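# Push cart through self-closing door into yellow bay

## Task

Move the utility cart through the self-closing door into the other room and park it in the yellow bay so that all four wheels sit inside the taped outline, none touching the tape. The case of copy paper must rest in the cart's top tray without overhanging any edge. The door must be closed when finished. Either or both robots may be used, and no robot may tip over or be left leaning.

## Robot and tools

ROBOTS. Two identical Hello Robot Stretch 4 units, r1 and r2. Each has an omni-wheel base, a lift on a vertical mast and one arm that reaches forward, ending in a wrist (yaw, pitch, roll) and a two-finger gripper. A robot stands about 1.6 m tall; its base rim lies within 0.23 m of the base origin. Robots must never squeeze each other: a base already touching the other robot presses hard after a few more millimetres, and closing a gripper on the other robot's fingers also counts. Contact through a carried object is fine. Identical base commands can give travel differing by up to about 3 cm per metre between the two robots, which matters if both hold one load.

FRAMES. Base frame: origin on the floor below the base centre, x forward, y left, z up, metres. hand_pose is reported in it (approximate). Odometry frame: the base frame where the scene began; base_odometry counts wheel rotation only, so slip shows as travel; heading in rad, left positive, -3.142 to 3.142. Each robot reports in its own frames, so relative placement comes only from images, lidar_m and wrist_depth_mm.

move. Arguments: r1 and r2 (each an object for that robot, or omitted so it gets nothing new), cameras, blocking. blocking must always be false; the call returns at once while motion continues. Per robot, give base and/or joints, optionally with speeds, pace, contact_limits; or only end_of_arm: "enable_torque" to re-power a limp wrist or gripper motor.
- base holds one relative offset from where the base currently is: translate_m (metres, forward +, -2 to 2), strafe_m (metres, left +, -2 to 2), or rotate_rad (radians, counter-clockwise +, -3.2 to 3.2). translate_m and strafe_m may be combined for a straight diagonal; rotation must go alone.
- joints are absolute targets by name: lift_m 0 to 1.2; arm_m 0 to 0.55 (extension); wrist_yaw_rad -1.134 to 4.276 (0 ahead, + left, 3.14 stowed back); wrist_pitch_rad -1.117 to 4.259 (0 level, 1.57 pointing down); wrist_roll_rad -1.117 to 4.259 (+ clockwise seen from behind); gripper_m -0.038 to 0.141 (fingertip gap, may be off by up to 0.015). Out-of-range joint targets get clipped; other bad values are refused, unknown keys make the call invalid.
- pace: "slow", "default", "fast", "max". Base tops 0.1/0.3/0.4/0.6 m/s and 1/2/3/4 rad/s; lift 0.15/0.3/0.4/0.5 m/s; arm 0.1/0.4/0.6/0.7 m/s. A high lift (above 0.2) slows the base, to 0.3 m/s and 1 rad/s at 1.2. speeds sets a per-joint top speed instead (not gripper).
- contact_limits: 0 (gentlest) to 1, keyed arm_m, lift_m, translate_m, strafe_m, rotate_rad, placed beside its own command; default 0.5. A base limit persists until the next base command. For 1 kg lifted keep lift_m limit at 0.15 or above, 0.3 for 2 kg.
A new move overrides only the targets it names; everything else keeps running.

wait: seconds (0 to 10), cameras; returns early once a commanded robot settles. stop: brakes all running motions on both robots. zoom_image: camera name plus region [x0, y0, x1, y1] in pixels, max 504 by 504, from the latest image. finished_scene: scene (current number); irreversible, and the result must hold with robots idle.

RESULTS. "move: r1 done; r2 ..." summarises each moved robot. base_status and joint_status: moving, done, off_target (came to rest short, may still push), contact_stop (blocked, now slack), time_out (motion ended after 14 s, target dropped), limit_stop_at_own_body, limit_stop_at_tilt (lean above 6 degrees; lift, arm, wheels slack until it eases), torque_fault (motor limp until enable_torque). An uncommanded stop, refusal blocks remaining calls in that reply. A robot under "as last shown" was not commanded. on_its_own lists unrequested behaviour (slack joints, "held at" targets). lidar_m: 12 distances in metres, 30-degree sectors starting straight ahead and going counter-clockwise (4th left, 7th back, 10th right); "-" is nothing seen or closer than 0.25 m. wrist_depth_mm: 7x7 grid of depths, 100 to 2000 mm. base_tilt in degrees (forward, right), error up to about 3. turned_by_wheels vs turned_by_imu disagreeing by over 0.1 rad means slip or a hit. motor_effort in percent (peak in brackets); servo_current in mA for wrist and gripper.

GRIPPING. Command a gap more than 0.015 below the object's width; about 0.06 below resists pulls. To hook behind a handle or bar use -0.02 or less. A grip is only confirmed by a rise in the gripper's servo_current, not by status.

AVOID. Self-collision: gripper over the base with lift below about 0.2 (0.45 when pointing down); tilted-up wrist combined with roll or right yaw; wrist folded back with tilt or roll. Tipping: turning, driving or braking with over 1 kg held and arm beyond 0.2, especially fast; strong pushes with a high gripper. Do not drop things, slam the door, strike fixed or heavy objects, or let parts fall. Loose objects may get nudged occasionally. Time spent thinking also lets the scene run.

Each tool is called after "Request:" as name(argument=value, ...) on one line, values as JSON.

## Session

Request:
move(blocking=false)

Scene clock: 0.00 s.
r1.base_odometry: x=+0.000 y=+0.000 heading=+0.000
r1.turned_by_wheels: +0.000
r1.turned_by_imu: +0.000
r1.base_tilt: forward=-1.6 right=+1.3
r1.lidar_m: 1.92 2.25 3.81 1.93 0.97 0.84 0.83 0.93 0.77 0.76 0.93 1.59
r1.base_status: not commanded
r1.joint_positions: lift_m=+0.127 arm_m=+0.000 wrist_yaw_rad=+3.089 wrist_pitch_rad=+0.002 wrist_roll_rad=+0.000 gripper_m=+0.056
r1.joint_status: not commanded
r1.measured_speeds: all 0
r1.motor_effort: lift_m=+20 arm_m=-4 wheel_0=+0 wheel_1=+1 wheel_2=+1
r1.servo_current: wrist_yaw_rad=39 wrist_pitch_rad=46 wrist_roll_rad=65 gripper_m=39
r1.hand_pose: x=-0.1125 y=+0.1024 z=+0.3046 quat_wxyz=(+0.026, -0.001, +0.000, +1.000) (m; r1's base frame)
r1.wrist_depth_mm: 137 138 - - - - - / 113 139 - - - - - / 117 140 224 - - - - / 137 161 - - - - - / - - - - - - - / - - 191 - 187 - - / 842 759 750 788 788 732 768
r2.base_odometry: x=+0.000 y=+0.000 heading=+0.000
r2.turned_by_wheels: +0.000
r2.turned_by_imu: +0.000
r2.base_tilt: forward=-0.6 right=+0.1
r2.lidar_m: 2.02 1.45 1.40 1.49 2.01 2.22 2.34 3.17 1.60 3.62 2.59 2.46
r2.base_status: not commanded
r2.joint_positions: lift_m=+0.295 arm_m=+0.000 wrist_yaw_rad=+3.133 wrist_pitch_rad=+0.002 wrist_roll_rad=+0.000 gripper_m=+0.056
r2.joint_status: not commanded
r2.measured_speeds: all 0
r2.motor_effort: lift_m=+18 arm_m=-4 wheel_0=+0 wheel_1=-1 wheel_2=+0
r2.servo_current: wrist_yaw_rad=46 wrist_pitch_rad=39 wrist_roll_rad=46 gripper_m=59
r2.hand_pose: x=-0.1167 y=+0.0898 z=+0.4727 quat_wxyz=(+0.004, -0.001, +0.000, +1.000) (m; r2's base frame)
r2.wrist_depth_mm: - 140 - - - - - / - 126 150 - - - - / - 130 185 - - - - / 144 143 272 - - - - / 229 - - - - - - / 226 1576 196 1576 190 1618 1464 / 226 1060 1138 - - 1025 1060
pictures: r1_head_camera, r1_head_left_camera, r1_head_right_camera, r1_wrist_camera, r2_head_camera, r2_head_left_camera, r2_head_right_camera, r2_wrist_camera
Images, in order (width x height): r1_head_camera 420x560, r1_head_left_camera 420x672, r1_head_right_camera 420x672, r1_wrist_camera 616x392, r2_head_camera 420x560, r2_head_left_camera 420x672, r2_head_right_camera 420x672, r2_wrist_camera 616x392.

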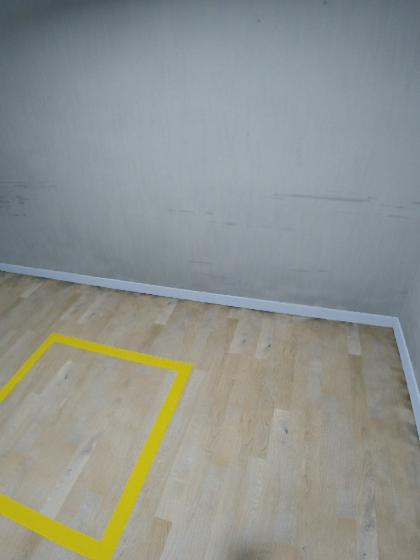

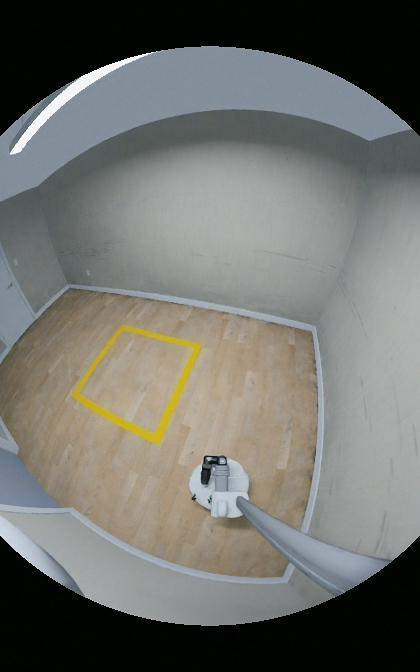

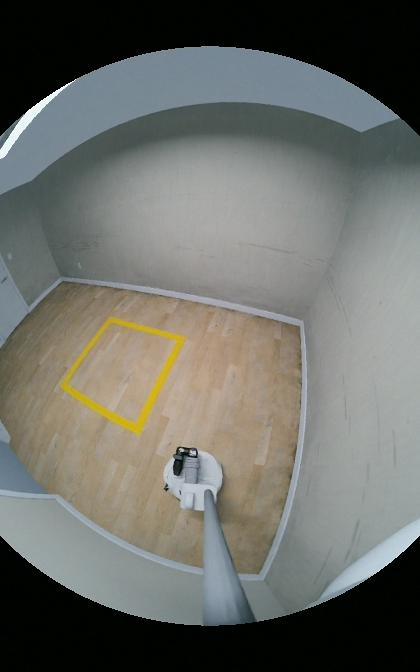

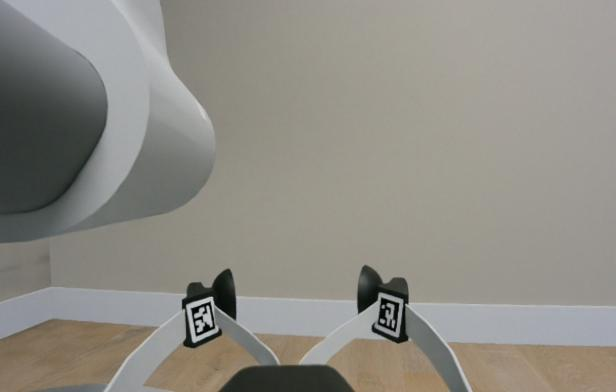

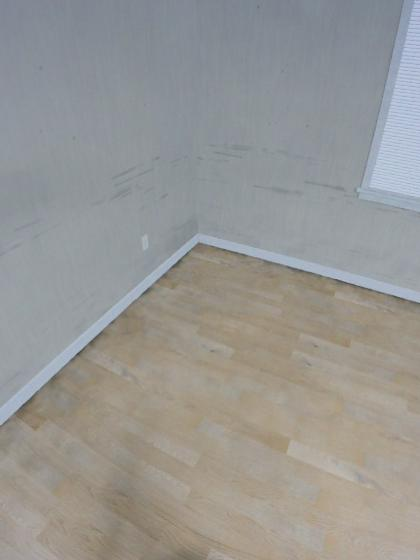

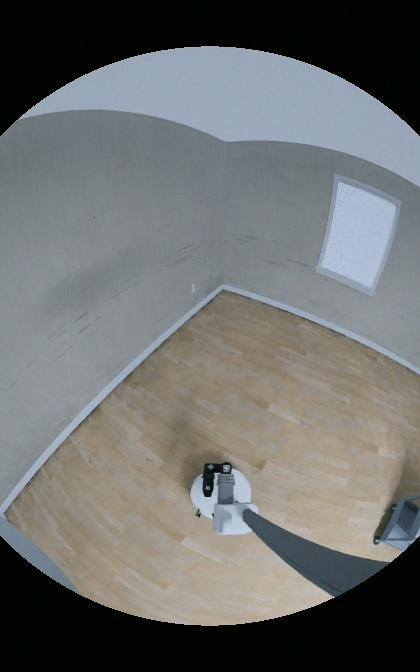

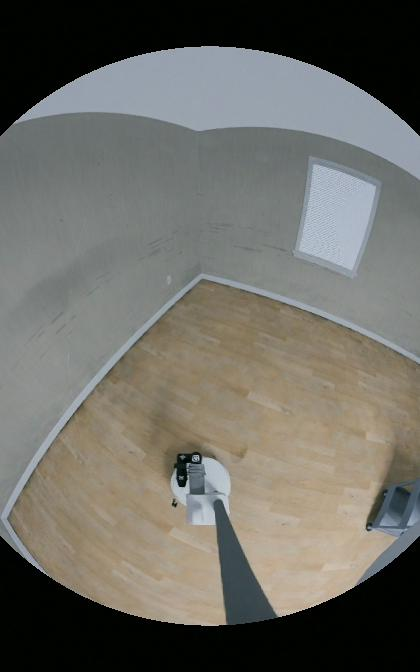

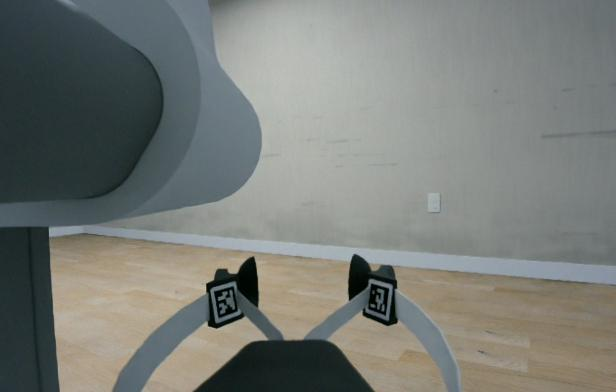

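Request:
move(blocking=false, r1={"base":{"rotate_rad":1.3}}, r2={"base":{"rotate_rad":-1.57}}, cameras=[])

Request:
wait(seconds=3, cameras=[])

Request:
wait(seconds=0.5, cameras=["r1_head_camera","r1_head_left_camera","r2_head_camera","r2_head_left_camera","r2_head_right_camera"])

Scene clock: 4.47 s.
move: r1 moving; r2 moving
r1.base_odometry: x=+0.000 y=+0.000 heading=+0.252
r1.turned_by_wheels: +0.252
r1.turned_by_imu: +0.252
r1.base_tilt: forward=-1.6 right=+1.2
r1.lidar_m: 2.00 2.69 3.69 1.26 0.88 0.84 0.87 0.81 0.77 0.81 1.08 1.93
r1.base_status: rotate_rad moving
r1.joint_positions: lift_m=+0.127 arm_m=+0.000 wrist_yaw_rad=+3.089 wrist_pitch_rad=+0.002 wrist_roll_rad=+0.000 gripper_m=+0.056
r1.joint_status: not commanded
r1.measured_speeds: translate_m=-0.001 strafe_m=-0.001 rotate_rad=+0.980 lift_m=+0.000 arm_m=+0.000 wrist_yaw_rad=+0.000 wrist_pitch_rad=+0.000 wrist_roll_rad=+0.000
r1.motor_effort: lift_m=+20(20) arm_m=-4(4) wheel_0=-8(10) wheel_1=-6(10) wheel_2=-7(8)
r1.servo_current: wrist_yaw_rad=52(52) wrist_pitch_rad=39(52) wrist_roll_rad=39(59) gripper_m=39(46)
r1.hand_pose: x=-0.1125 y=+0.1024 z=+0.3046 quat_wxyz=(+0.026, -0.001, +0.000, +1.000) (m; r1's base frame)
r1.wrist_depth_mm: 136 139 - - - - - / 113 139 - - - - - / 114 139 225 - - - - / 137 160 - - - - - / - - - - - - - / - 1060 190 - 187 - - / 798 750 759 820 741 691 732
r2.base_odometry: x=+0.000 y=+0.000 heading=-0.252
r2.turned_by_wheels: -0.252
r2.turned_by_imu: -0.244
r2.base_tilt: forward=-0.7 right=+0.0
r2.lidar_m: 2.49 1.64 1.43 1.40 1.65 2.21 2.22 2.65 1.61 1.63 2.90 2.49
r2.base_status: rotate_rad moving
r2.joint_positions: lift_m=+0.295 arm_m=+0.000 wrist_yaw_rad=+3.133 wrist_pitch_rad=+0.002 wrist_roll_rad=+0.000 gripper_m=+0.056
r2.joint_status: not commanded
r2.measured_speeds: translate_m=+0.000 strafe_m=+0.000 rotate_rad=-0.974 lift_m=+0.000 arm_m=+0.000 wrist_yaw_rad=+0.000 wrist_pitch_rad=+0.000 wrist_roll_rad=+0.000
r2.motor_effort: lift_m=+18(18) arm_m=-4(4) wheel_0=+9(11) wheel_1=+6(11) wheel_2=+9(10)
r2.servo_current: wrist_yaw_rad=46(52) wrist_pitch_rad=46(46) wrist_roll_rad=39(52) gripper_m=52(52)
r2.hand_pose: x=-0.1167 y=+0.0898 z=+0.4727 quat_wxyz=(+0.004, -0.001, +0.000, +1.000) (m; r2's base frame)
r2.wrist_depth_mm: - 141 - - - - - / - 126 150 - - - - / - 130 184 - - - - / 144 143 273 - - - - / 229 - - - - - - / 227 1576 196 1537 190 1618 1464 / 226 1078 1138 - - 1042 1060
pictures: none
No camera images: "cameras" was empty.

Scene clock: 5.87 s.
earlier move: r1 done; r2 moving
r1.base_odometry: x=+0.000 y=+0.000 heading=+1.300
r1.turned_by_wheels: +1.048
r1.turned_by_imu: +1.053
r1.base_tilt: forward=-1.6 right=+1.2
r1.lidar_m: 3.81 1.25 0.89 0.85 0.87 0.82 0.77 0.77 1.11 1.91 2.00 2.69
r1.base_status: done
r1.joint_positions: lift_m=+0.127 arm_m=+0.000 wrist_yaw_rad=+3.089 wrist_pitch_rad=+0.002 wrist_roll_rad=+0.000 gripper_m=+0.056
r1.joint_status: not commanded
r1.measured_speeds: all 0
r1.motor_effort: lift_m=+20(20) arm_m=-4(4) wheel_0=-3(10) wheel_1=-1(10) wheel_2=-1(8)
r1.servo_current: wrist_yaw_rad=52(65) wrist_pitch_rad=46(52) wrist_roll_rad=46(65) gripper_m=46(46)
r1.hand_pose: x=-0.1125 y=+0.1024 z=+0.3046 quat_wxyz=(+0.026, -0.001, +0.000, +1.000) (m; r1's base frame)
r1.wrist_depth_mm: 136 138 - - - - - / 113 139 - - - - - / 117 140 228 - - - - / 137 162 - - - - - / - - - - - - - / - - 190 - 187 - - / 798 707 750 143 788 788 820
r2.base_odometry: x=+0.000 y=+0.000 heading=-1.569
r2.turned_by_wheels: -1.318
r2.turned_by_imu: -1.283
r2.base_tilt: forward=-0.7 right=+0.1
r2.lidar_m: 3.58 2.57 2.49 2.00 1.49 1.39 1.47 2.03 2.22 2.33 3.19 1.60
r2.base_status: rotate_rad moving
r2.joint_positions: lift_m=+0.295 arm_m=+0.000 wrist_yaw_rad=+3.133 wrist_pitch_rad=+0.002 wrist_roll_rad=+0.000 gripper_m=+0.056
r2.joint_status: not commanded
r2.measured_speeds: all 0
r2.motor_effort: lift_m=+18(18) arm_m=-4(4) wheel_0=+1(12) wheel_1=+3(11) wheel_2=+3(11)
r2.servo_current: wrist_yaw_rad=46(59) wrist_pitch_rad=39(46) wrist_roll_rad=46(59) gripper_m=39(59)
r2.hand_pose: x=-0.1167 y=+0.0898 z=+0.4727 quat_wxyz=(+0.004, -0.001, +0.000, +1.000) (m; r2's base frame)
r2.wrist_depth_mm: - 140 - - - - - / - 126 142 - - - - / - 130 184 - - - - / 144 143 228 - - - - / 229 - - - - - - / 227 1537 196 1336 190 - - / 226 1060 1138 - - 1042 1060
wait: 1.40 of 3 s (r1 has come to rest)
pictures: none
No camera images: "cameras" was empty.

Scene clock: 6.03 s.
earlier move: r2 done
r1.base_odometry: x=+0.000 y=+0.000 heading=+1.300
r1.turned_by_wheels: +0.000
r1.turned_by_imu: +0.000
r1.base_tilt: forward=-1.6 right=+1.3
r1.lidar_m: 3.82 1.26 0.89 0.83 0.86 0.83 0.76 0.79 1.10 1.93 1.98 2.67
r1.base_status: done
r1.joint_positions: lift_m=+0.127 arm_m=+0.000 wrist_yaw_rad=+3.089 wrist_pitch_rad=+0.002 wrist_roll_rad=+0.000 gripper_m=+0.056
r1.joint_status: not commanded
r1.measured_speeds: all 0
r1.motor_effort: lift_m=+20(20) arm_m=-4(4) wheel_0=-4(10) wheel_1=-1(10) wheel_2=-1(8)
r1.servo_current: wrist_yaw_rad=59(65) wrist_pitch_rad=46(52) wrist_roll_rad=52(65) gripper_m=46(46)
r1.hand_pose: x=-0.1125 y=+0.1024 z=+0.3046 quat_wxyz=(+0.026, -0.001, +0.000, +1.000) (m; r1's base frame)
r1.wrist_depth_mm: 136 139 - - - - - / 113 139 - - - - - / 118 140 229 - - - - / 137 162 - - - - - / - - - - - - - / - - 190 - 187 - - / 798 699 750 143 798 778 820
r2.base_odometry: x=+0.000 y=+0.000 heading=-1.569
r2.turned_by_wheels: +0.000
r2.turned_by_imu: +0.000
r2.base_tilt: forward=-0.6 right=+0.1
r2.lidar_m: 3.54 2.57 2.47 1.99 1.47 1.41 1.48 2.06 2.21 2.32 3.23 1.63
r2.base_status: done
r2.joint_positions: lift_m=+0.295 arm_m=+0.000 wrist_yaw_rad=+3.133 wrist_pitch_rad=+0.002 wrist_roll_rad=+0.000 gripper_m=+0.056
r2.joint_status: not commanded
r2.measured_speeds: all 0
r2.motor_effort: lift_m=+18(18) arm_m=-4(4) wheel_0=+2(12) wheel_1=+3(11) wheel_2=+3(11)
r2.servo_current: wrist_yaw_rad=52(59) wrist_pitch_rad=39(46) wrist_roll_rad=46(59) gripper_m=52(59)
r2.hand_pose: x=-0.1167 y=+0.0898 z=+0.4727 quat_wxyz=(+0.004, -0.001, +0.000, +1.000) (m; r2's base frame)
r2.wrist_depth_mm: - 141 - - - - - / - 126 142 - - - - / - 130 184 - - - - / 144 143 228 - - - - / 230 - - - - - - / 227 1576 196 1308 190 - - / 225 1060 1182 - - 1042 1042
wait: 0.17 of 0.5 s (r2 has come to rest)
pictures: r1_head_camera, r1_head_left_camera, r2_head_camera, r2_head_left_camera, r2_head_right_camera
Images, in order (width x height): r1_head_camera 420x560, r1_head_left_camera 420x672, r2_head_camera 420x560, r2_head_left_camera 420x672, r2_head_right_camera 420x672.

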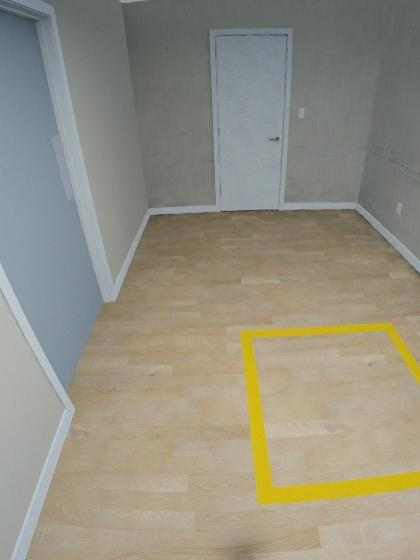

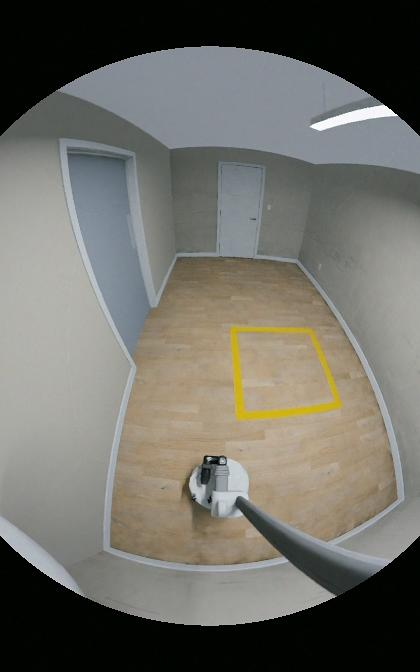

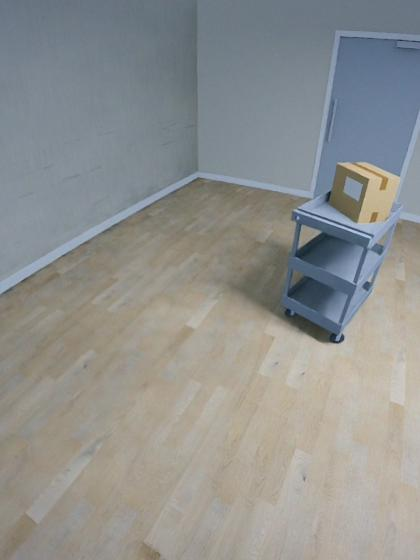

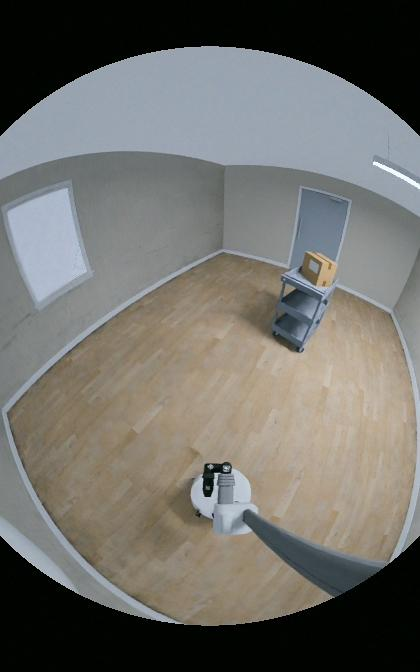

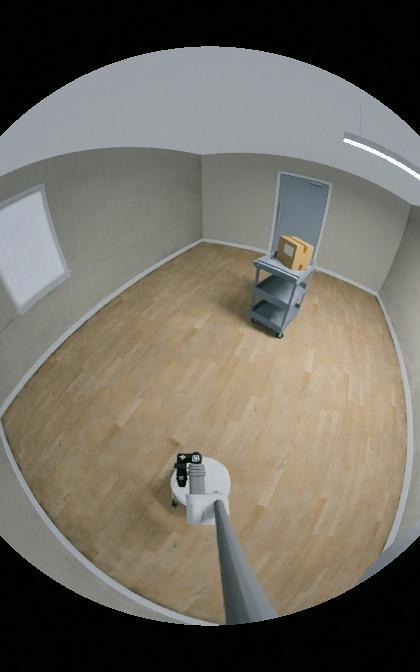

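Request:
zoom_image(camera="r2_head_camera", region=[250, 20, 420, 360])

Request:
zoom_image(camera="r1_head_left_camera", region=[40, 120, 210, 380])

Request:
zoom_image(camera="r2_head_left_camera", region=[250, 170, 370, 370])

Scaled by 1.482 from the camera's 420x560 image, which has a finer 1200x1600 frame.

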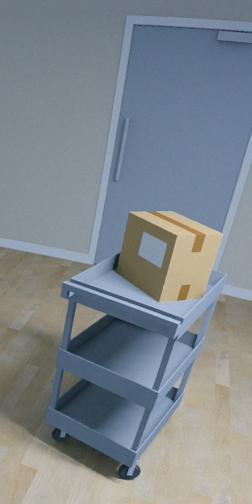

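Scaled by 1.938 from the camera's 420x672 image, which has a finer 600x960 frame.

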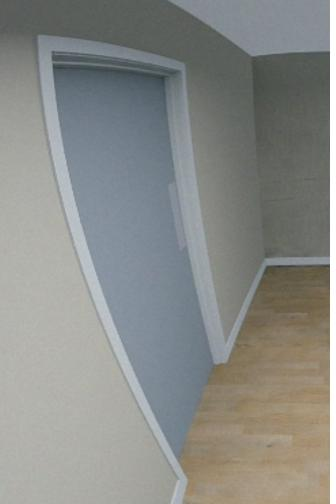

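Scaled by 2.520 from the camera's 420x672 image, which has a finer 600x960 frame.

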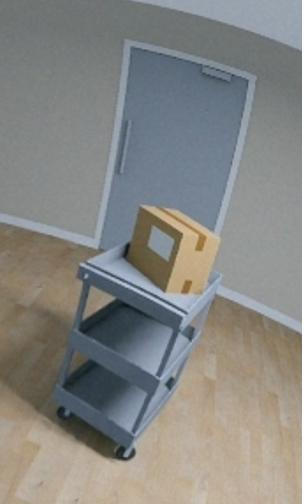

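Request:
move(blocking=false, r1={"base":{"translate_m":1.45},"pace":"fast"}, r2={"base":{"rotate_rad":-0.5},"joints":{"lift_m":0.6},"pace":"fast"}, cameras=[])

Request:
wait(seconds=1.5, cameras=["r2_head_camera","r2_head_right_camera"])

Request:
zoom_image(camera="r2_head_camera", region=[110, 20, 330, 380])

Scene clock: 89.73 s.
move: r1 moving; r2 moving
r1.base_odometry: x=+0.013 y=+0.048 heading=+1.300
r1.turned_by_wheels: +0.000
r1.turned_by_imu: +0.000
r1.base_tilt: forward=-1.6 right=+1.3
r1.lidar_m: 3.81 1.24 0.91 0.82 0.88 0.88 0.81 0.86 1.19 1.91 2.01 2.65
r1.base_status: translate_m moving
r1.joint_positions: lift_m=+0.127 arm_m=+0.000 wrist_yaw_rad=+3.089 wrist_pitch_rad=+0.002 wrist_roll_rad=+0.000 gripper_m=+0.056
r1.joint_status: not commanded
r1.measured_speeds: translate_m=+0.194 strafe_m=+0.000 rotate_rad=-0.006 lift_m=+0.000 arm_m=+0.000 wrist_yaw_rad=+0.000 wrist_pitch_rad=+0.000 wrist_roll_rad=+0.000
r1.motor_effort: lift_m=+20(20) arm_m=-4(4) wheel_0=+6(10) wheel_1=+5(8) wheel_2=-11(12)
r1.servo_current: wrist_yaw_rad=46(59) wrist_pitch_rad=39(46) wrist_roll_rad=46(65) gripper_m=46(52)
r1.hand_pose: x=-0.1125 y=+0.1024 z=+0.3046 quat_wxyz=(+0.026, -0.001, +0.000, +1.000) (m; r1's base frame)
r1.wrist_depth_mm: - 137 - - - - - / - 137 - - - - - / 110 138 204 - - - - / 124 139 236 - - - - / - - - - - - - / - - 190 - 187 - - / 788 741 768 788 798 788 820
r2.base_odometry: x=+0.000 y=+0.000 heading=-1.922
r2.turned_by_wheels: -0.353
r2.turned_by_imu: -0.342
r2.base_tilt: forward=-0.7 right=+0.0
r2.lidar_m: 1.61 3.06 2.47 2.50 1.73 1.43 1.41 1.56 2.27 2.22 2.50 1.96
r2.base_status: rotate_rad moving
r2.joint_positions: lift_m=+0.358 arm_m=+0.000 wrist_yaw_rad=+3.133 wrist_pitch_rad=+0.002 wrist_roll_rad=+0.000 gripper_m=+0.056
r2.joint_status: lift_m moving
r2.measured_speeds: translate_m=+0.000 strafe_m=+0.003 rotate_rad=-0.984 lift_m=+0.244 arm_m=+0.000 wrist_yaw_rad=+0.000 wrist_pitch_rad=+0.000 wrist_roll_rad=+0.000
r2.motor_effort: lift_m=+23(25) arm_m=-4(4) wheel_0=+5(10) wheel_1=+4(11) wheel_2=+6(12)
r2.servo_current: wrist_yaw_rad=52(52) wrist_pitch_rad=39(46) wrist_roll_rad=39(52) gripper_m=52(52)
r2.hand_pose: x=-0.1167 y=+0.0898 z=+0.5357 quat_wxyz=(+0.004, -0.001, +0.000, +1.000) (m; r2's base frame)
r2.wrist_depth_mm: - 141 - - - - - / - 127 142 - - - - / - 129 185 - - - - / 144 143 207 - - - - / 220 - - - - - - / 220 1618 191 171 190 - - / 226 1160 1255 - - 1160 1182
pictures: none
No camera images: "cameras" was empty.

Scene clock: 91.07 s.
earlier move: r1 moving; r2 done
r1.base_odometry: x=+0.143 y=+0.515 heading=+1.300
r1.turned_by_wheels: +0.000
r1.turned_by_imu: +0.000
r1.base_tilt: forward=-1.6 right=+1.3
r1.lidar_m: 3.39 1.39 0.91 0.86 0.88 1.23 1.30 1.37 1.85 1.91 1.97 2.67
r1.base_status: translate_m moving
r1.joint_positions: lift_m=+0.127 arm_m=+0.000 wrist_yaw_rad=+3.089 wrist_pitch_rad=+0.002 wrist_roll_rad=+0.000 gripper_m=+0.056
r1.joint_status: not commanded
r1.measured_speeds: translate_m=+0.399 strafe_m=+0.000 rotate_rad=+0.001 lift_m=+0.000 arm_m=+0.000 wrist_yaw_rad=+0.000 wrist_pitch_rad=+0.000 wrist_roll_rad=+0.000
r1.motor_effort: lift_m=+20(20) arm_m=-4(4) wheel_0=+4(10) wheel_1=+4(9) wheel_2=-5(13)
r1.servo_current: wrist_yaw_rad=39(72) wrist_pitch_rad=39(46) wrist_roll_rad=59(65) gripper_m=46(52)
r1.hand_pose: x=-0.1125 y=+0.1024 z=+0.3046 quat_wxyz=(+0.026, -0.001, +0.000, +1.000) (m; r1's base frame)
r1.wrist_depth_mm: - 137 - - - - - / - 138 - - - - - / 110 138 204 - - - - / 125 139 238 - - - - / - - - - - - - / 1182 1182 191 1182 187 1160 1042 / 854 759 750 809 788 788 809
r2.base_odometry: x=+0.000 y=+0.000 heading=-2.069
r2.turned_by_wheels: -0.147
r2.turned_by_imu: -0.143
r2.base_tilt: forward=-0.6 right=+0.1
r2.lidar_m: 1.62 3.42 2.57 2.51 1.96 1.45 1.40 1.46 2.12 2.22 2.36 3.31
r2.base_status: done
r2.joint_positions: lift_m=+0.600 arm_m=+0.000 wrist_yaw_rad=+3.133 wrist_pitch_rad=+0.002 wrist_roll_rad=+0.000 gripper_m=+0.056
r2.joint_status: all done
r2.measured_speeds: all 0
r2.motor_effort: lift_m=+21(26) arm_m=-4(4) wheel_0=+3(10) wheel_1=+3(11) wheel_2=+4(12)
r2.servo_current: wrist_yaw_rad=52(52) wrist_pitch_rad=39(46) wrist_roll_rad=46(59) gripper_m=46(52)
r2.hand_pose: x=-0.1167 y=+0.0898 z=+0.7775 quat_wxyz=(+0.004, -0.001, +0.000, +1.000) (m; r2's base frame)
r2.wrist_depth_mm: - 141 - - - - - / - 126 141 - - - - / - 130 183 - - - - / 144 143 216 - - - - / 219 - - - - - - / 219 - 189 - 188 - - / 224 123 - - - - -
wait: 1.33 of 1.5 s (r2 has come to rest)
pictures: r2_head_camera, r2_head_right_camera
Images, in order (width x height): r2_head_camera 420x560, r2_head_right_camera 420x672.

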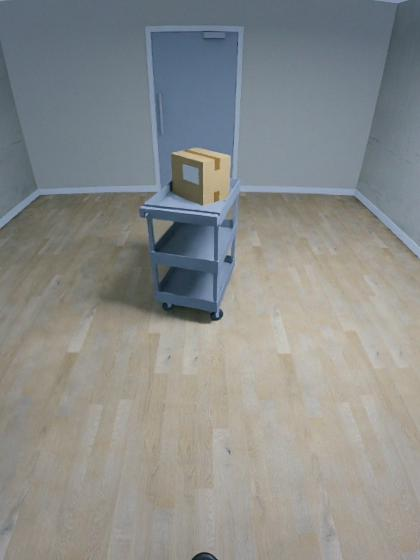

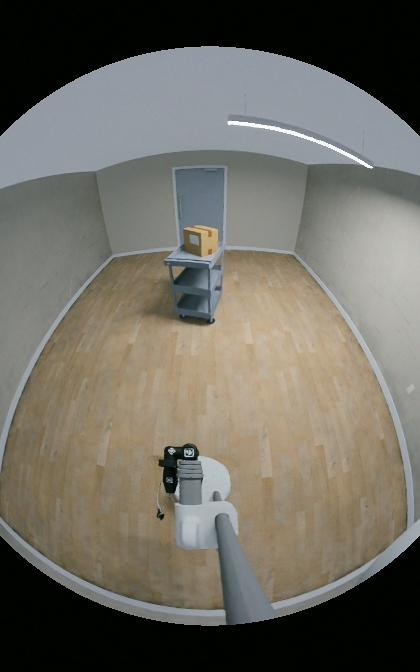

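Scaled by 1.400 from the camera's 420x560 image, which has a finer 1200x1600 frame.

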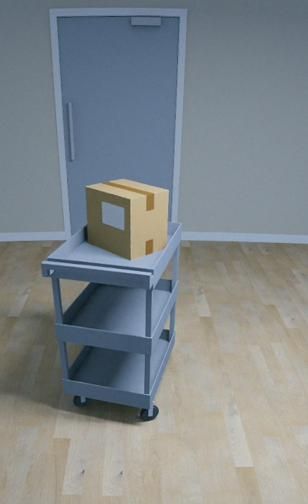

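Request:
move(blocking=false, r1={"base":{"rotate_rad":1.571},"joints":{"lift_m":0.7},"pace":"default"}, r2={"base":{"strafe_m":-0.95},"joints":{"lift_m":0.8},"pace":"fast"}, cameras=[])

Request:
wait(seconds=3.5, cameras=[])

Request:
wait(seconds=2.5, cameras=["r1_head_camera","r1_head_left_camera","r2_head_left_camera","r2_head_camera"])

Scene clock: 109.57 s.
earlier move: r1 done
move: r1 moving; r2 moving
r1.base_odometry: x=+0.388 y=+1.397 heading=+1.552
r1.turned_by_wheels: +0.252
r1.turned_by_imu: +0.253
r1.base_tilt: forward=-1.6 right=+1.2
r1.lidar_m: 1.98 1.08 0.96 0.93 0.99 1.69 2.21 2.27 1.91 1.91 2.11 2.49
r1.base_status: rotate_rad moving
r1.joint_positions: lift_m=+0.164 arm_m=+0.000 wrist_yaw_rad=+3.089 wrist_pitch_rad=+0.002 wrist_roll_rad=+0.000 gripper_m=+0.056
r1.joint_status: lift_m moving
r1.measured_speeds: translate_m=-0.001 strafe_m=-0.002 rotate_rad=+0.980 lift_m=+0.146 arm_m=+0.000 wrist_yaw_rad=+0.000 wrist_pitch_rad=+0.000 wrist_roll_rad=+0.000
r1.motor_effort: lift_m=+24(28) arm_m=-4(4) wheel_0=-9(9) wheel_1=-6(8) wheel_2=-6(7)
r1.servo_current: wrist_yaw_rad=65(65) wrist_pitch_rad=46(52) wrist_roll_rad=46(52) gripper_m=39(46)
r1.hand_pose: x=-0.1125 y=+0.1024 z=+0.3421 quat_wxyz=(+0.026, -0.001, +0.000, +1.000) (m; r1's base frame)
r1.wrist_depth_mm: 137 138 - - - - - / 113 139 - - - - - / 118 140 274 - - - - / 137 161 - - - - - / - - - - - - - / 1308 1308 192 1281 187 1255 1182 / 866 809 189 866 854 842 891
r2.base_odometry: x=-0.051 y=+0.028 heading=-2.069
r2.turned_by_wheels: +0.000
r2.turned_by_imu: +0.002
r2.base_tilt: forward=-0.6 right=+0.0
r2.lidar_m: 1.60 3.54 2.60 2.55 1.94 1.46 1.38 1.51 2.09 2.14 2.29 3.20
r2.base_status: strafe_m moving
r2.joint_positions: lift_m=+0.663 arm_m=+0.000 wrist_yaw_rad=+3.133 wrist_pitch_rad=+0.002 wrist_roll_rad=+0.000 gripper_m=+0.056
r2.joint_status: lift_m moving
r2.measured_speeds: translate_m=+0.000 strafe_m=-0.225 rotate_rad=+0.002 lift_m=+0.243 arm_m=+0.000 wrist_yaw_rad=+0.000 wrist_pitch_rad=+0.000 wrist_roll_rad=+0.000
r2.motor_effort: lift_m=+25(27) arm_m=-4(4) wheel_0=+13(14) wheel_1=-15(15) wheel_2=+1(2)
r2.servo_current: wrist_yaw_rad=59(59) wrist_pitch_rad=39(46) wrist_roll_rad=52(59) gripper_m=52(59)
r2.hand_pose: x=-0.1167 y=+0.0898 z=+0.8407 quat_wxyz=(+0.004, -0.001, +0.000, +1.000) (m; r2's base frame)
r2.wrist_depth_mm: - 141 - - - - - / - 127 141 - - - - / - 129 185 - - - - / 144 144 207 - - - - / 220 - - - - - - / 220 - 190 - 188 - - / 225 - - - - - -
pictures: none
No camera images: "cameras" was empty.

Scene clock: 112.27 s.
earlier move: r1 done; r2 moving
r1.base_odometry: x=+0.388 y=+1.397 heading=+2.871
r1.turned_by_wheels: +1.319
r1.turned_by_imu: +1.326
r1.base_tilt: forward=-1.6 right=+1.3
r1.lidar_m: 0.96 0.96 1.22 2.21 2.29 1.99 1.88 1.99 2.62 2.50 1.34 1.01
r1.base_status: done
r1.joint_positions: lift_m=+0.699 arm_m=+0.000 wrist_yaw_rad=+3.089 wrist_pitch_rad=+0.002 wrist_roll_rad=+0.000 gripper_m=+0.056
r1.joint_status: all done
r1.measured_speeds: all 0
r1.motor_effort: lift_m=+25(29) arm_m=-4(4) wheel_0=-2(11) wheel_1=-2(9) wheel_2=+0(8)
r1.servo_current: wrist_yaw_rad=46(65) wrist_pitch_rad=39(52) wrist_roll_rad=39(72) gripper_m=46(46)
r1.hand_pose: x=-0.1125 y=+0.1024 z=+0.8771 quat_wxyz=(+0.026, -0.001, +0.000, +1.000) (m; r1's base frame)
r1.wrist_depth_mm: 136 138 - - - - - / 113 139 - - - - - / 117 140 271 - - - - / 137 161 - - - - - / - - - - - - - / - - 191 - 187 - - / - 151 1863 153 - 1921 -
r2.base_odometry: x=-0.834 y=+0.453 heading=-2.068
r2.turned_by_wheels: +0.000
r2.turned_by_imu: +0.001
r2.base_tilt: forward=-0.7 right=+0.1
r2.lidar_m: 4.37 1.84 3.55 3.41 2.00 1.51 1.44 1.53 1.33 1.28 1.34 1.92
r2.base_status: strafe_m moving
r2.joint_positions: lift_m=+0.800 arm_m=+0.000 wrist_yaw_rad=+3.133 wrist_pitch_rad=+0.002 wrist_roll_rad=+0.000 gripper_m=+0.056
r2.joint_status: all done
r2.measured_speeds: translate_m=-0.001 strafe_m=-0.026 rotate_rad=+0.005 lift_m=+0.000 arm_m=+0.000 wrist_yaw_rad=+0.000 wrist_pitch_rad=+0.000 wrist_roll_rad=+0.000
r2.motor_effort: lift_m=+21(27) arm_m=-4(4) wheel_0=+1(15) wheel_1=+2(15) wheel_2=+0(2)
r2.servo_current: wrist_yaw_rad=46(65) wrist_pitch_rad=46(46) wrist_roll_rad=52(59) gripper_m=46(59)
r2.hand_pose: x=-0.1167 y=+0.0898 z=+0.9775 quat_wxyz=(+0.004, -0.001, +0.000, +1.000) (m; r2's base frame)
r2.wrist_depth_mm: - 140 - - - - - / - 123 145 - - - - / - 128 187 - - - - / 144 143 218 - - - - / 219 - - - - - - / 217 - 189 - 188 - - / 223 - - - - - -
wait: 2.70 of 3.5 s (r1 has come to rest)
pictures: none
No camera images: "cameras" was empty.

Scene clock: 112.60 s.
earlier move: r2 done
r1.base_odometry: x=+0.388 y=+1.397 heading=+2.871
r1.turned_by_wheels: +0.000
r1.turned_by_imu: +0.000
r1.base_tilt: forward=-1.6 right=+1.3
r1.lidar_m: 0.96 0.96 1.23 2.21 2.30 1.99 1.89 1.97 2.60 2.49 1.31 1.01
r1.base_status: done
r1.joint_positions: lift_m=+0.699 arm_m=+0.000 wrist_yaw_rad=+3.089 wrist_pitch_rad=+0.002 wrist_roll_rad=+0.000 gripper_m=+0.056
r1.joint_status: all done
r1.measured_speeds: all 0
r1.motor_effort: lift_m=+25(29) arm_m=-4(4) wheel_0=-2(11) wheel_1=-2(9) wheel_2=+0(8)
r1.servo_current: wrist_yaw_rad=52(65) wrist_pitch_rad=39(52) wrist_roll_rad=52(72) gripper_m=46(46)
r1.hand_pose: x=-0.1125 y=+0.1024 z=+0.8771 quat_wxyz=(+0.026, -0.001, +0.000, +1.000) (m; r1's base frame)
r1.wrist_depth_mm: 136 139 - - - - - / 113 139 - - - - - / 117 139 270 - - - - / 137 161 - - - - - / - - - - - - - / - - 192 - 187 - - / - 151 1756 154 - 1863 -
r2.base_odometry: x=-0.835 y=+0.454 heading=-2.068
r2.turned_by_wheels: +0.000
r2.turned_by_imu: +0.000
r2.base_tilt: forward=-0.7 right=+0.0
r2.lidar_m: 4.35 1.82 3.60 3.42 1.99 1.50 1.45 1.52 1.32 1.28 1.33 1.91
r2.base_status: done
r2.joint_positions: lift_m=+0.800 arm_m=+0.000 wrist_yaw_rad=+3.133 wrist_pitch_rad=+0.002 wrist_roll_rad=+0.000 gripper_m=+0.056
r2.joint_status: all done
r2.measured_speeds: all 0
r2.motor_effort: lift_m=+21(27) arm_m=-4(4) wheel_0=+0(15) wheel_1=+2(15) wheel_2=+0(2)
r2.servo_current: wrist_yaw_rad=59(65) wrist_pitch_rad=33(46) wrist_roll_rad=59(59) gripper_m=52(59)
r2.hand_pose: x=-0.1167 y=+0.0898 z=+0.9775 quat_wxyz=(+0.004, -0.001, +0.000, +1.000) (m; r2's base frame)
r2.wrist_depth_mm: - 140 - - - - - / - 124 145 - - - - / - 128 188 - - - - / 144 143 209 - - - - / 219 - - - - - - / 217 - 190 - 188 - - / 222 - - - - - -
wait: 0.33 of 2.5 s (r2 has come to rest)
pictures: r1_head_camera, r1_head_left_camera, r2_head_camera, r2_head_left_camera
Images, in order (width x height): r1_head_camera 420x560, r1_head_left_camera 420x672, r2_head_camera 420x560, r2_head_left_camera 420x672.

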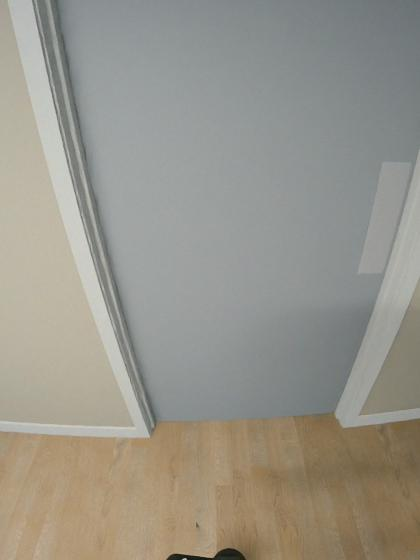

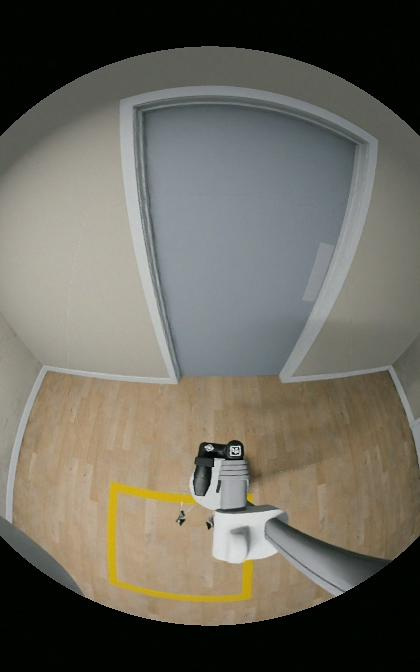

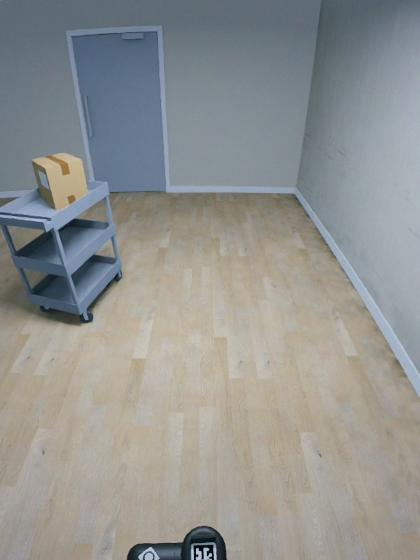

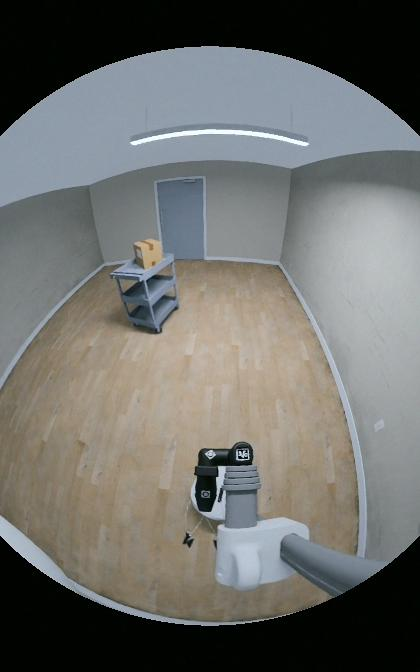

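Request:
move(blocking=false, r1={"base":{"strafe_m":-0.33},"joints":{"wrist_yaw_rad":0,"gripper_m":-0.02}}, r2={"base":{"translate_m":2.0},"joints":{"wrist_yaw_rad":0,"gripper_m":-0.02},"pace":"fast"}, cameras=[])

Request:
wait(seconds=3, cameras=[])

Request:
wait(seconds=6, cameras=["r1_head_camera","r1_head_left_camera","r2_head_left_camera","r2_head_camera"])

Scene clock: 126.07 s.
move: r1 moving; r2 moving
r1.base_odometry: x=+0.398 y=+1.432 heading=+2.871
r1.turned_by_wheels: +0.000
r1.turned_by_imu: -0.001
r1.base_tilt: forward=-1.6 right=+1.2
r1.lidar_m: 0.95 0.96 1.22 2.24 2.33 1.99 1.88 1.97 2.59 2.46 1.34 1.04
r1.base_status: strafe_m moving
r1.joint_positions: lift_m=+0.699 arm_m=+0.000 wrist_yaw_rad=+2.503 wrist_pitch_rad=+0.002 wrist_roll_rad=+0.000 gripper_m=+0.037
r1.joint_status: wrist_yaw_rad moving; gripper_m moving
r1.measured_speeds: translate_m=+0.000 strafe_m=-0.140 rotate_rad=+0.002 lift_m=+0.000 arm_m=+0.000 wrist_yaw_rad=-1.818 wrist_pitch_rad=+0.000 wrist_roll_rad=+0.000
r1.motor_effort: lift_m=+25(25) arm_m=-4(4) wheel_0=+10(10) wheel_1=-8(10) wheel_2=+1(1)
r1.servo_current: wrist_yaw_rad=65(117) wrist_pitch_rad=46(52) wrist_roll_rad=33(72) gripper_m=117(117)
r1.hand_pose: x=-0.0084 y=+0.2421 z=+0.8771 quat_wxyz=(+0.314, -0.001, +0.000, +0.949) (m; r1's base frame)
r1.wrist_depth_mm: - - - - - - - / - - - - - - - / - - - - - - - / - - - - - - - / - - - - - - - / - - 196 - 187 - - / - 143 1921 - - - 1863
r2.base_odometry: x=-0.856 y=+0.415 heading=-2.068
r2.turned_by_wheels: +0.000
r2.turned_by_imu: +0.002
r2.base_tilt: forward=-0.7 right=+0.0
r2.lidar_m: 4.31 1.78 3.56 3.43 2.03 1.55 1.49 1.55 1.34 1.27 1.36 1.92
r2.base_status: translate_m moving
r2.joint_positions: lift_m=+0.800 arm_m=+0.000 wrist_yaw_rad=+2.523 wrist_pitch_rad=+0.002 wrist_roll_rad=+0.000 gripper_m=+0.036
r2.joint_status: wrist_yaw_rad moving; gripper_m moving
r2.measured_speeds: translate_m=+0.172 strafe_m=+0.000 rotate_rad=+0.004 lift_m=+0.000 arm_m=+0.000 wrist_yaw_rad=-1.736 wrist_pitch_rad=+0.000 wrist_roll_rad=+0.000
r2.motor_effort: lift_m=+21(21) arm_m=-4(4) wheel_0=+6(11) wheel_1=+8(9) wheel_2=-15(15)
r2.servo_current: wrist_yaw_rad=124(137) wrist_pitch_rad=39(46) wrist_roll_rad=39(52) gripper_m=124(137)
r2.hand_pose: x=-0.0132 y=+0.2385 z=+0.9775 quat_wxyz=(+0.305, -0.001, +0.000, +0.952) (m; r2's base frame)
r2.wrist_depth_mm: - - - - - - - / - - - - - - - / - - - - - - - / - - - - - - - / - - - - - - - / - - 190 211 189 - - / - - - - - - -
pictures: none
No camera images: "cameras" was empty.

Scene clock: 128.00 s.
earlier move: r1 done; r2 moving
r1.base_odometry: x=+0.476 y=+1.715 heading=+2.871
r1.turned_by_wheels: +0.000
r1.turned_by_imu: -0.002
r1.base_tilt: forward=-1.6 right=+1.3
r1.lidar_m: 0.96 1.03 1.24 2.54 2.63 1.99 1.87 1.96 2.28 2.14 1.35 0.93
r1.base_status: done
r1.joint_positions: lift_m=+0.700 arm_m=+0.000 wrist_yaw_rad=+0.003 wrist_pitch_rad=+0.002 wrist_roll_rad=+0.000 gripper_m=-0.019
r1.joint_status: all done
r1.measured_speeds: all 0
r1.motor_effort: lift_m=+24(25) arm_m=-4(4) wheel_0=+2(12) wheel_1=-1(12) wheel_2=+0(1)
r1.servo_current: wrist_yaw_rad=46(124) wrist_pitch_rad=39(52) wrist_roll_rad=46(72) gripper_m=52(150)
r1.hand_pose: x=+0.4596 y=-0.0866 z=+0.8772 quat_wxyz=(+1.000, +0.000, +0.001, +0.001) (m; r1's base frame)
r1.wrist_depth_mm: - - - 768 778 - - / - - - 778 768 - - / - - - 759 778 - - / - - - - 778 - - / - - - - 788 - - / - - 182 199 179 - - / - 133 163 147 144 - -
r2.base_odometry: x=-1.191 y=-0.202 heading=-2.068
r2.turned_by_wheels: +0.000
r2.turned_by_imu: +0.000
r2.base_tilt: forward=-0.7 right=+0.1
r2.lidar_m: 3.61 1.20 1.29 3.40 3.01 2.25 2.19 1.83 1.36 1.31 1.37 1.98
r2.base_status: translate_m moving
r2.joint_positions: lift_m=+0.800 arm_m=+0.000 wrist_yaw_rad=+0.003 wrist_pitch_rad=+0.002 wrist_roll_rad=+0.000 gripper_m=-0.019
r2.joint_status: all done
r2.measured_speeds: translate_m=+0.401 strafe_m=+0.000 rotate_rad=-0.003 lift_m=+0.000 arm_m=+0.000 wrist_yaw_rad=+0.000 wrist_pitch_rad=+0.000 wrist_roll_rad=+0.000
r2.motor_effort: lift_m=+21(21) arm_m=-4(4) wheel_0=+6(15) wheel_1=+6(10) wheel_2=-9(16)
r2.servo_current: wrist_yaw_rad=33(163) wrist_pitch_rad=33(52) wrist_roll_rad=52(59) gripper_m=91(169)
r2.hand_pose: x=+0.4596 y=-0.0866 z=+0.9775 quat_wxyz=(+1.000, +0.000, +0.001, +0.001) (m; r2's base frame)
r2.wrist_depth_mm: - - - - - - - / - - - - - - - / - - - - - - - / 1098 - - - - - - / 1098 - - - - - - / - - 186 202 180 - - / - 1255 - - - 1863 1921
wait: 1.93 of 3 s (r1 has come to rest)
pictures: none
No camera images: "cameras" was empty.

Scene clock: 132.00 s.
earlier move: r2 done
r1.base_odometry: x=+0.476 y=+1.715 heading=+2.871
r1.turned_by_wheels: +0.000
r1.turned_by_imu: +0.000
r1.base_tilt: forward=-1.6 right=+1.3
r1.lidar_m: 0.98 1.01 1.26 2.55 2.62 1.99 1.85 1.97 2.26 2.17 1.37 0.92
r1.base_status: done
r1.joint_positions: lift_m=+0.700 arm_m=+0.000 wrist_yaw_rad=+0.003 wrist_pitch_rad=+0.002 wrist_roll_rad=+0.000 gripper_m=-0.019
r1.joint_status: all done
r1.measured_speeds: all 0
r1.motor_effort: lift_m=+24(25) arm_m=-4(4) wheel_0=+2(12) wheel_1=-1(12) wheel_2=+0(1)
r1.servo_current: wrist_yaw_rad=39(124) wrist_pitch_rad=46(52) wrist_roll_rad=59(72) gripper_m=59(150)
r1.hand_pose: x=+0.4596 y=-0.0866 z=+0.8772 quat_wxyz=(+1.000, +0.000, +0.001, +0.001) (m; r1's base frame)
r1.wrist_depth_mm: - - - 768 778 - - / - - - 788 778 - - / - - - 778 778 - - / - - - - 778 - - / - - - - 788 - - / - - 182 199 180 - - / - 133 163 147 144 - -
r2.base_odometry: x=-1.789 y=-1.304 heading=-2.068
r2.turned_by_wheels: +0.000
r2.turned_by_imu: +0.002
r2.base_tilt: forward=-0.7 right=+0.1
r2.lidar_m: 2.35 2.47 0.64 0.65 0.77 3.53 3.50 1.86 1.38 1.35 1.44 2.02
r2.base_status: done
r2.joint_positions: lift_m=+0.800 arm_m=+0.000 wrist_yaw_rad=+0.003 wrist_pitch_rad=+0.002 wrist_roll_rad=+0.000 gripper_m=-0.019
r2.joint_status: all done
r2.measured_speeds: all 0
r2.motor_effort: lift_m=+21(21) arm_m=-4(4) wheel_0=+1(15) wheel_1=+2(10) wheel_2=-3(16)
r2.servo_current: wrist_yaw_rad=52(163) wrist_pitch_rad=46(52) wrist_roll_rad=39(65) gripper_m=91(169)
r2.hand_pose: x=+0.4596 y=-0.0866 z=+0.9775 quat_wxyz=(+1.000, +0.000, +0.001, +0.001) (m; r2's base frame)
r2.wrist_depth_mm: - - - - - - - / - - - - - - - / - - - - - - - / - - - - - - - / - - - - - - - / - - 186 201 180 - - / - - - - - 1921 1983
wait: 4.00 of 6 s (r2 has come to rest)
pictures: r1_head_camera, r1_head_left_camera, r2_head_camera, r2_head_left_camera
Images, in order (width x height): r1_head_camera 420x560, r1_head_left_camera 420x672, r2_head_camera 420x560, r2_head_left_camera 420x672.

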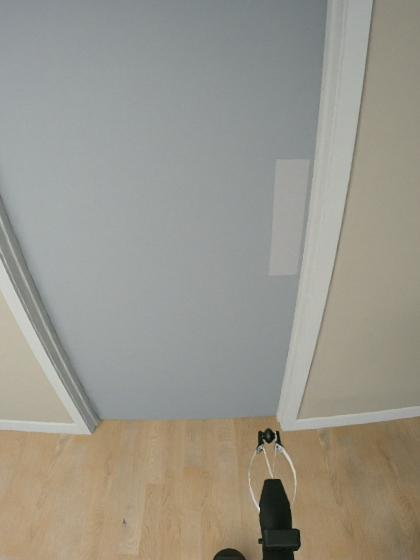

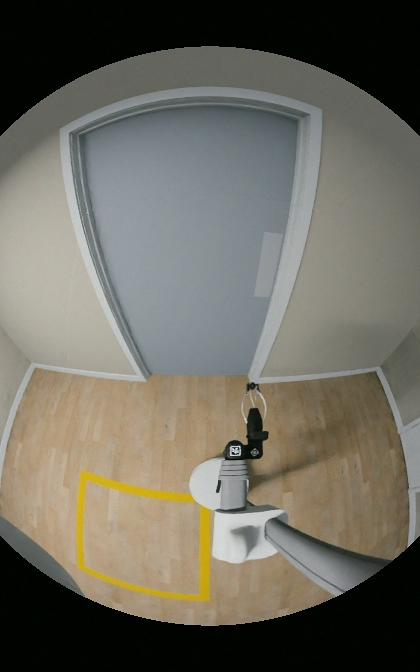

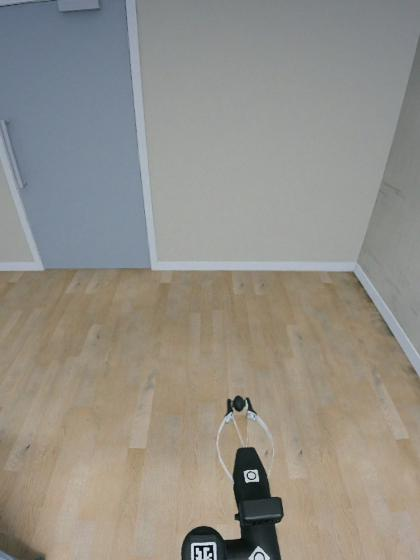

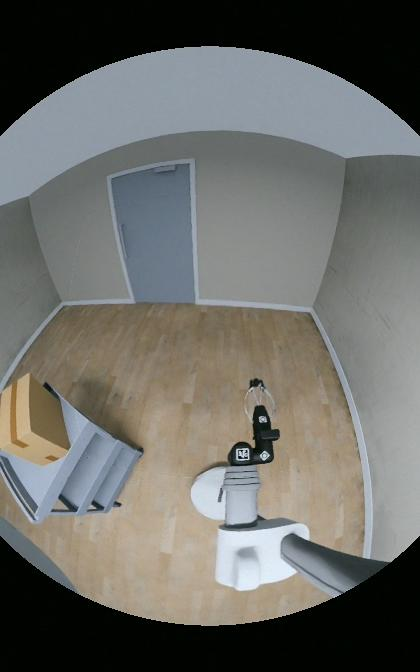

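Request:
move(blocking=false, r1={"base":{"strafe_m":0.15},"joints":{"lift_m":0.3,"arm_m":0.3}}, r2={"base":{"rotate_rad":0.5},"joints":{"lift_m":0.6,"wrist_yaw_rad":-0.5}}, cameras=[])

Request:
wait(seconds=2, cameras=[])

Request:
wait(seconds=2, cameras=["r1_head_camera","r2_head_left_camera"])

Scene clock: 174.40 s.
move: r1 moving; r2 moving
r1.base_odometry: x=+0.467 y=+1.680 heading=+2.871
r1.turned_by_wheels: +0.000
r1.turned_by_imu: +0.000
r1.base_tilt: forward=-1.6 right=+1.3
r1.lidar_m: 0.98 0.99 1.23 2.51 2.59 1.99 1.88 1.96 2.29 2.18 1.36 0.96
r1.base_status: strafe_m moving
r1.joint_positions: lift_m=+0.663 arm_m=+0.051 wrist_yaw_rad=+0.003 wrist_pitch_rad=+0.002 wrist_roll_rad=+0.000 gripper_m=-0.019
r1.joint_status: lift_m moving; arm_m moving
r1.measured_speeds: translate_m=+0.000 strafe_m=+0.141 rotate_rad=+0.000 lift_m=-0.146 arm_m=+0.195 wrist_yaw_rad=+0.000 wrist_pitch_rad=+0.000 wrist_roll_rad=+0.000
r1.motor_effort: lift_m=+12(23) arm_m=+8(8) wheel_0=-10(10) wheel_1=+10(10) wheel_2=+0(2)
r1.servo_current: wrist_yaw_rad=65(65) wrist_pitch_rad=39(52) wrist_roll_rad=52(65) gripper_m=52(59)
r1.hand_pose: x=+0.5101 y=-0.0867 z=+0.8402 quat_wxyz=(+1.000, +0.000, +0.001, +0.001) (m; r1's base frame)
r1.wrist_depth_mm: - - - 732 723 - - / - - - 732 732 - - / - - - 723 741 - - / - - - - 723 - - / - - - - 707 - - / - - 183 198 654 - - / - 132 163 147 144 - -
r2.base_odometry: x=-1.789 y=-1.304 heading=-1.817
r2.turned_by_wheels: +0.251
r2.turned_by_imu: +0.245
r2.base_tilt: forward=-0.7 right=+0.1
r2.lidar_m: 2.34 2.70 0.65 0.70 3.95 3.45 2.66 1.56 1.36 1.38 1.60 2.36
r2.base_status: rotate_rad moving
r2.joint_positions: lift_m=+0.762 arm_m=+0.000 wrist_yaw_rad=-0.467 wrist_pitch_rad=+0.002 wrist_roll_rad=+0.000 gripper_m=-0.019
r2.joint_status: lift_m moving; wrist_yaw_rad moving
r2.measured_speeds: translate_m=+0.001 strafe_m=+0.000 rotate_rad=+0.969 lift_m=-0.146 arm_m=+0.000 wrist_yaw_rad=-0.717 wrist_pitch_rad=+0.000 wrist_roll_rad=+0.000
r2.motor_effort: lift_m=+15(22) arm_m=-4(4) wheel_0=-12(12) wheel_1=-10(10) wheel_2=-11(12)
r2.servo_current: wrist_yaw_rad=72(182) wrist_pitch_rad=46(46) wrist_roll_rad=39(59) gripper_m=91(91)
r2.hand_pose: x=+0.3890 y=-0.2079 z=+0.9401 quat_wxyz=(+0.973, +0.000, +0.001, -0.231) (m; r2's base frame)
r2.wrist_depth_mm: - - - - - - - / - - - - - - - / - - - - - - - / - - - - - - - / - - - - - - - / - - 187 202 181 - - / - - - - - 1808 -
pictures: none
No camera images: "cameras" was empty.

Scene clock: 175.80 s.
earlier move: r1 moving; r2 done
r1.base_odometry: x=+0.436 y=+1.570 heading=+2.871
r1.turned_by_wheels: +0.000
r1.turned_by_imu: +0.001
r1.base_tilt: forward=-1.6 right=+1.2
r1.lidar_m: 0.95 1.01 1.25 2.38 2.44 1.99 1.87 1.95 2.46 2.31 1.32 1.02
r1.base_status: done
r1.joint_positions: lift_m=+0.328 arm_m=+0.300 wrist_yaw_rad=+0.002 wrist_pitch_rad=+0.002 wrist_roll_rad=+0.000 gripper_m=-0.019
r1.joint_status: lift_m moving; arm_m moving
r1.measured_speeds: translate_m=+0.000 strafe_m=+0.000 rotate_rad=+0.000 lift_m=-0.134 arm_m=+0.000 wrist_yaw_rad=+0.000 wrist_pitch_rad=+0.000 wrist_roll_rad=+0.000
r1.motor_effort: lift_m=+10(23) arm_m=+4(8) wheel_0=+1(11) wheel_1=-1(10) wheel_2=+0(2)
r1.servo_current: wrist_yaw_rad=46(65) wrist_pitch_rad=46(52) wrist_roll_rad=52(65) gripper_m=52(59)
r1.hand_pose: x=+0.7594 y=-0.0867 z=+0.5058 quat_wxyz=(+1.000, +0.000, +0.001, +0.001) (m; r1's base frame)
r1.wrist_depth_mm: 455 455 459 462 469 469 473 / 452 459 462 462 466 469 473 / 455 462 462 466 466 469 473 / 455 462 459 462 469 469 469 / 459 462 462 466 473 477 477 / 459 462 462 199 477 473 473 / 462 462 180 183 161 473 480
r2.base_odometry: x=-1.789 y=-1.304 heading=-1.569
r2.turned_by_wheels: +0.248
r2.turned_by_imu: +0.242
r2.base_tilt: forward=-0.7 right=+0.0
r2.lidar_m: 2.50 0.63 0.67 0.79 3.56 3.43 1.94 1.42 1.36 1.42 1.99 2.35
r2.base_status: done
r2.joint_positions: lift_m=+0.600 arm_m=+0.000 wrist_yaw_rad=-0.497 wrist_pitch_rad=+0.002 wrist_roll_rad=+0.000 gripper_m=-0.019
r2.joint_status: all done
r2.measured_speeds: all 0
r2.motor_effort: lift_m=+14(22) arm_m=-4(4) wheel_0=-2(12) wheel_1=-2(10) wheel_2=-4(12)
r2.servo_current: wrist_yaw_rad=39(182) wrist_pitch_rad=39(46) wrist_roll_rad=46(65) gripper_m=85(98)
r2.hand_pose: x=+0.3827 y=-0.2144 z=+0.7781 quat_wxyz=(+0.969, +0.000, +0.001, -0.246) (m; r2's base frame)
r2.wrist_depth_mm: - - - - - - - / - - - - - - - / - - - - - - - / - - - - - - - / - - - - - - - / - - 187 202 180 - - / 1756 1618 - - - 1499 1661
wait: 1.40 of 2 s (r2 has come to rest)
pictures: none
No camera images: "cameras" was empty.

Scene clock: 176.50 s.
earlier move: r1 done
r1.base_odometry: x=+0.436 y=+1.570 heading=+2.871
r1.turned_by_wheels: +0.000
r1.turned_by_imu: +0.000
r1.base_tilt: forward=-1.5 right=+1.3
r1.lidar_m: 0.96 1.01 1.24 2.39 2.46 2.00 1.89 1.95 2.45 2.30 1.31 1.03
r1.base_status: done
r1.joint_positions: lift_m=+0.300 arm_m=+0.300 wrist_yaw_rad=+0.002 wrist_pitch_rad=+0.002 wrist_roll_rad=+0.000 gripper_m=-0.019
r1.joint_status: all done
r1.measured_speeds: all 0
r1.motor_effort: lift_m=+13(23) arm_m=+5(8) wheel_0=+0(11) wheel_1=-1(10) wheel_2=+0(2)
r1.servo_current: wrist_yaw_rad=46(65) wrist_pitch_rad=46(52) wrist_roll_rad=33(72) gripper_m=52(59)
r1.hand_pose: x=+0.7594 y=-0.0867 z=+0.4781 quat_wxyz=(+1.000, +0.000, +0.001, +0.001) (m; r1's base frame)
r1.wrist_depth_mm: 455 452 459 462 462 469 469 / 459 455 462 462 469 469 473 / 455 459 462 459 469 469 469 / 455 462 466 466 469 469 473 / 459 462 466 469 469 473 477 / 462 462 462 198 477 477 477 / 459 462 180 183 161 477 480
r2.base_odometry: x=-1.789 y=-1.304 heading=-1.569
r2.turned_by_wheels: +0.000
r2.turned_by_imu: +0.000
r2.base_tilt: forward=-0.7 right=+0.1
r2.lidar_m: 2.47 0.64 0.66 0.77 3.56 3.44 1.94 1.39 1.34 1.45 1.97 2.36
r2.base_status: done
r2.joint_positions: lift_m=+0.600 arm_m=+0.000 wrist_yaw_rad=-0.497 wrist_pitch_rad=+0.002 wrist_roll_rad=+0.000 gripper_m=-0.019
r2.joint_status: all done
r2.measured_speeds: all 0
r2.motor_effort: lift_m=+14(22) arm_m=-4(4) wheel_0=-1(12) wheel_1=-2(10) wheel_2=-4(12)
r2.servo_current: wrist_yaw_rad=46(182) wrist_pitch_rad=46(46) wrist_roll_rad=52(65) gripper_m=91(98)
r2.hand_pose: x=+0.3827 y=-0.2144 z=+0.7781 quat_wxyz=(+0.969, +0.000, +0.001, -0.246) (m; r2's base frame)
r2.wrist_depth_mm: - - - - - - - / - - - - - - - / - - - - - - - / - - - - - - - / - - - - - - - / - - 187 202 180 - - / 1708 1661 - - - 1537 1661
wait: 0.70 of 2 s (r1 has come to rest)
pictures: r1_head_camera, r2_head_left_camera
Images, in order (width x height): r1_head_camera 420x560, r2_head_left_camera 420x672.

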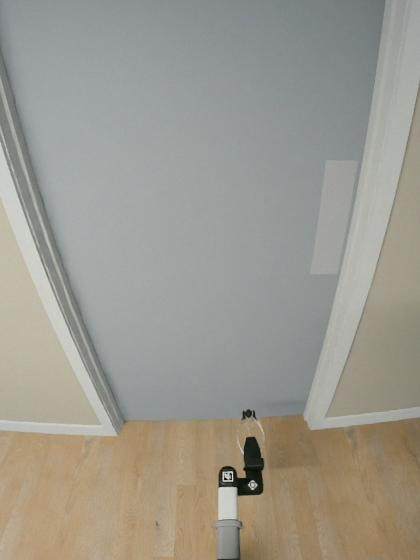

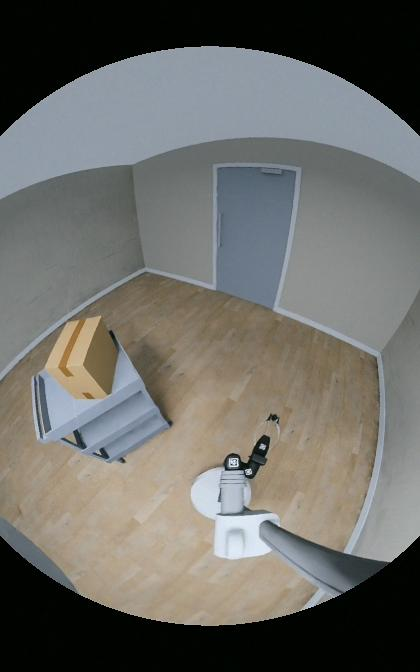

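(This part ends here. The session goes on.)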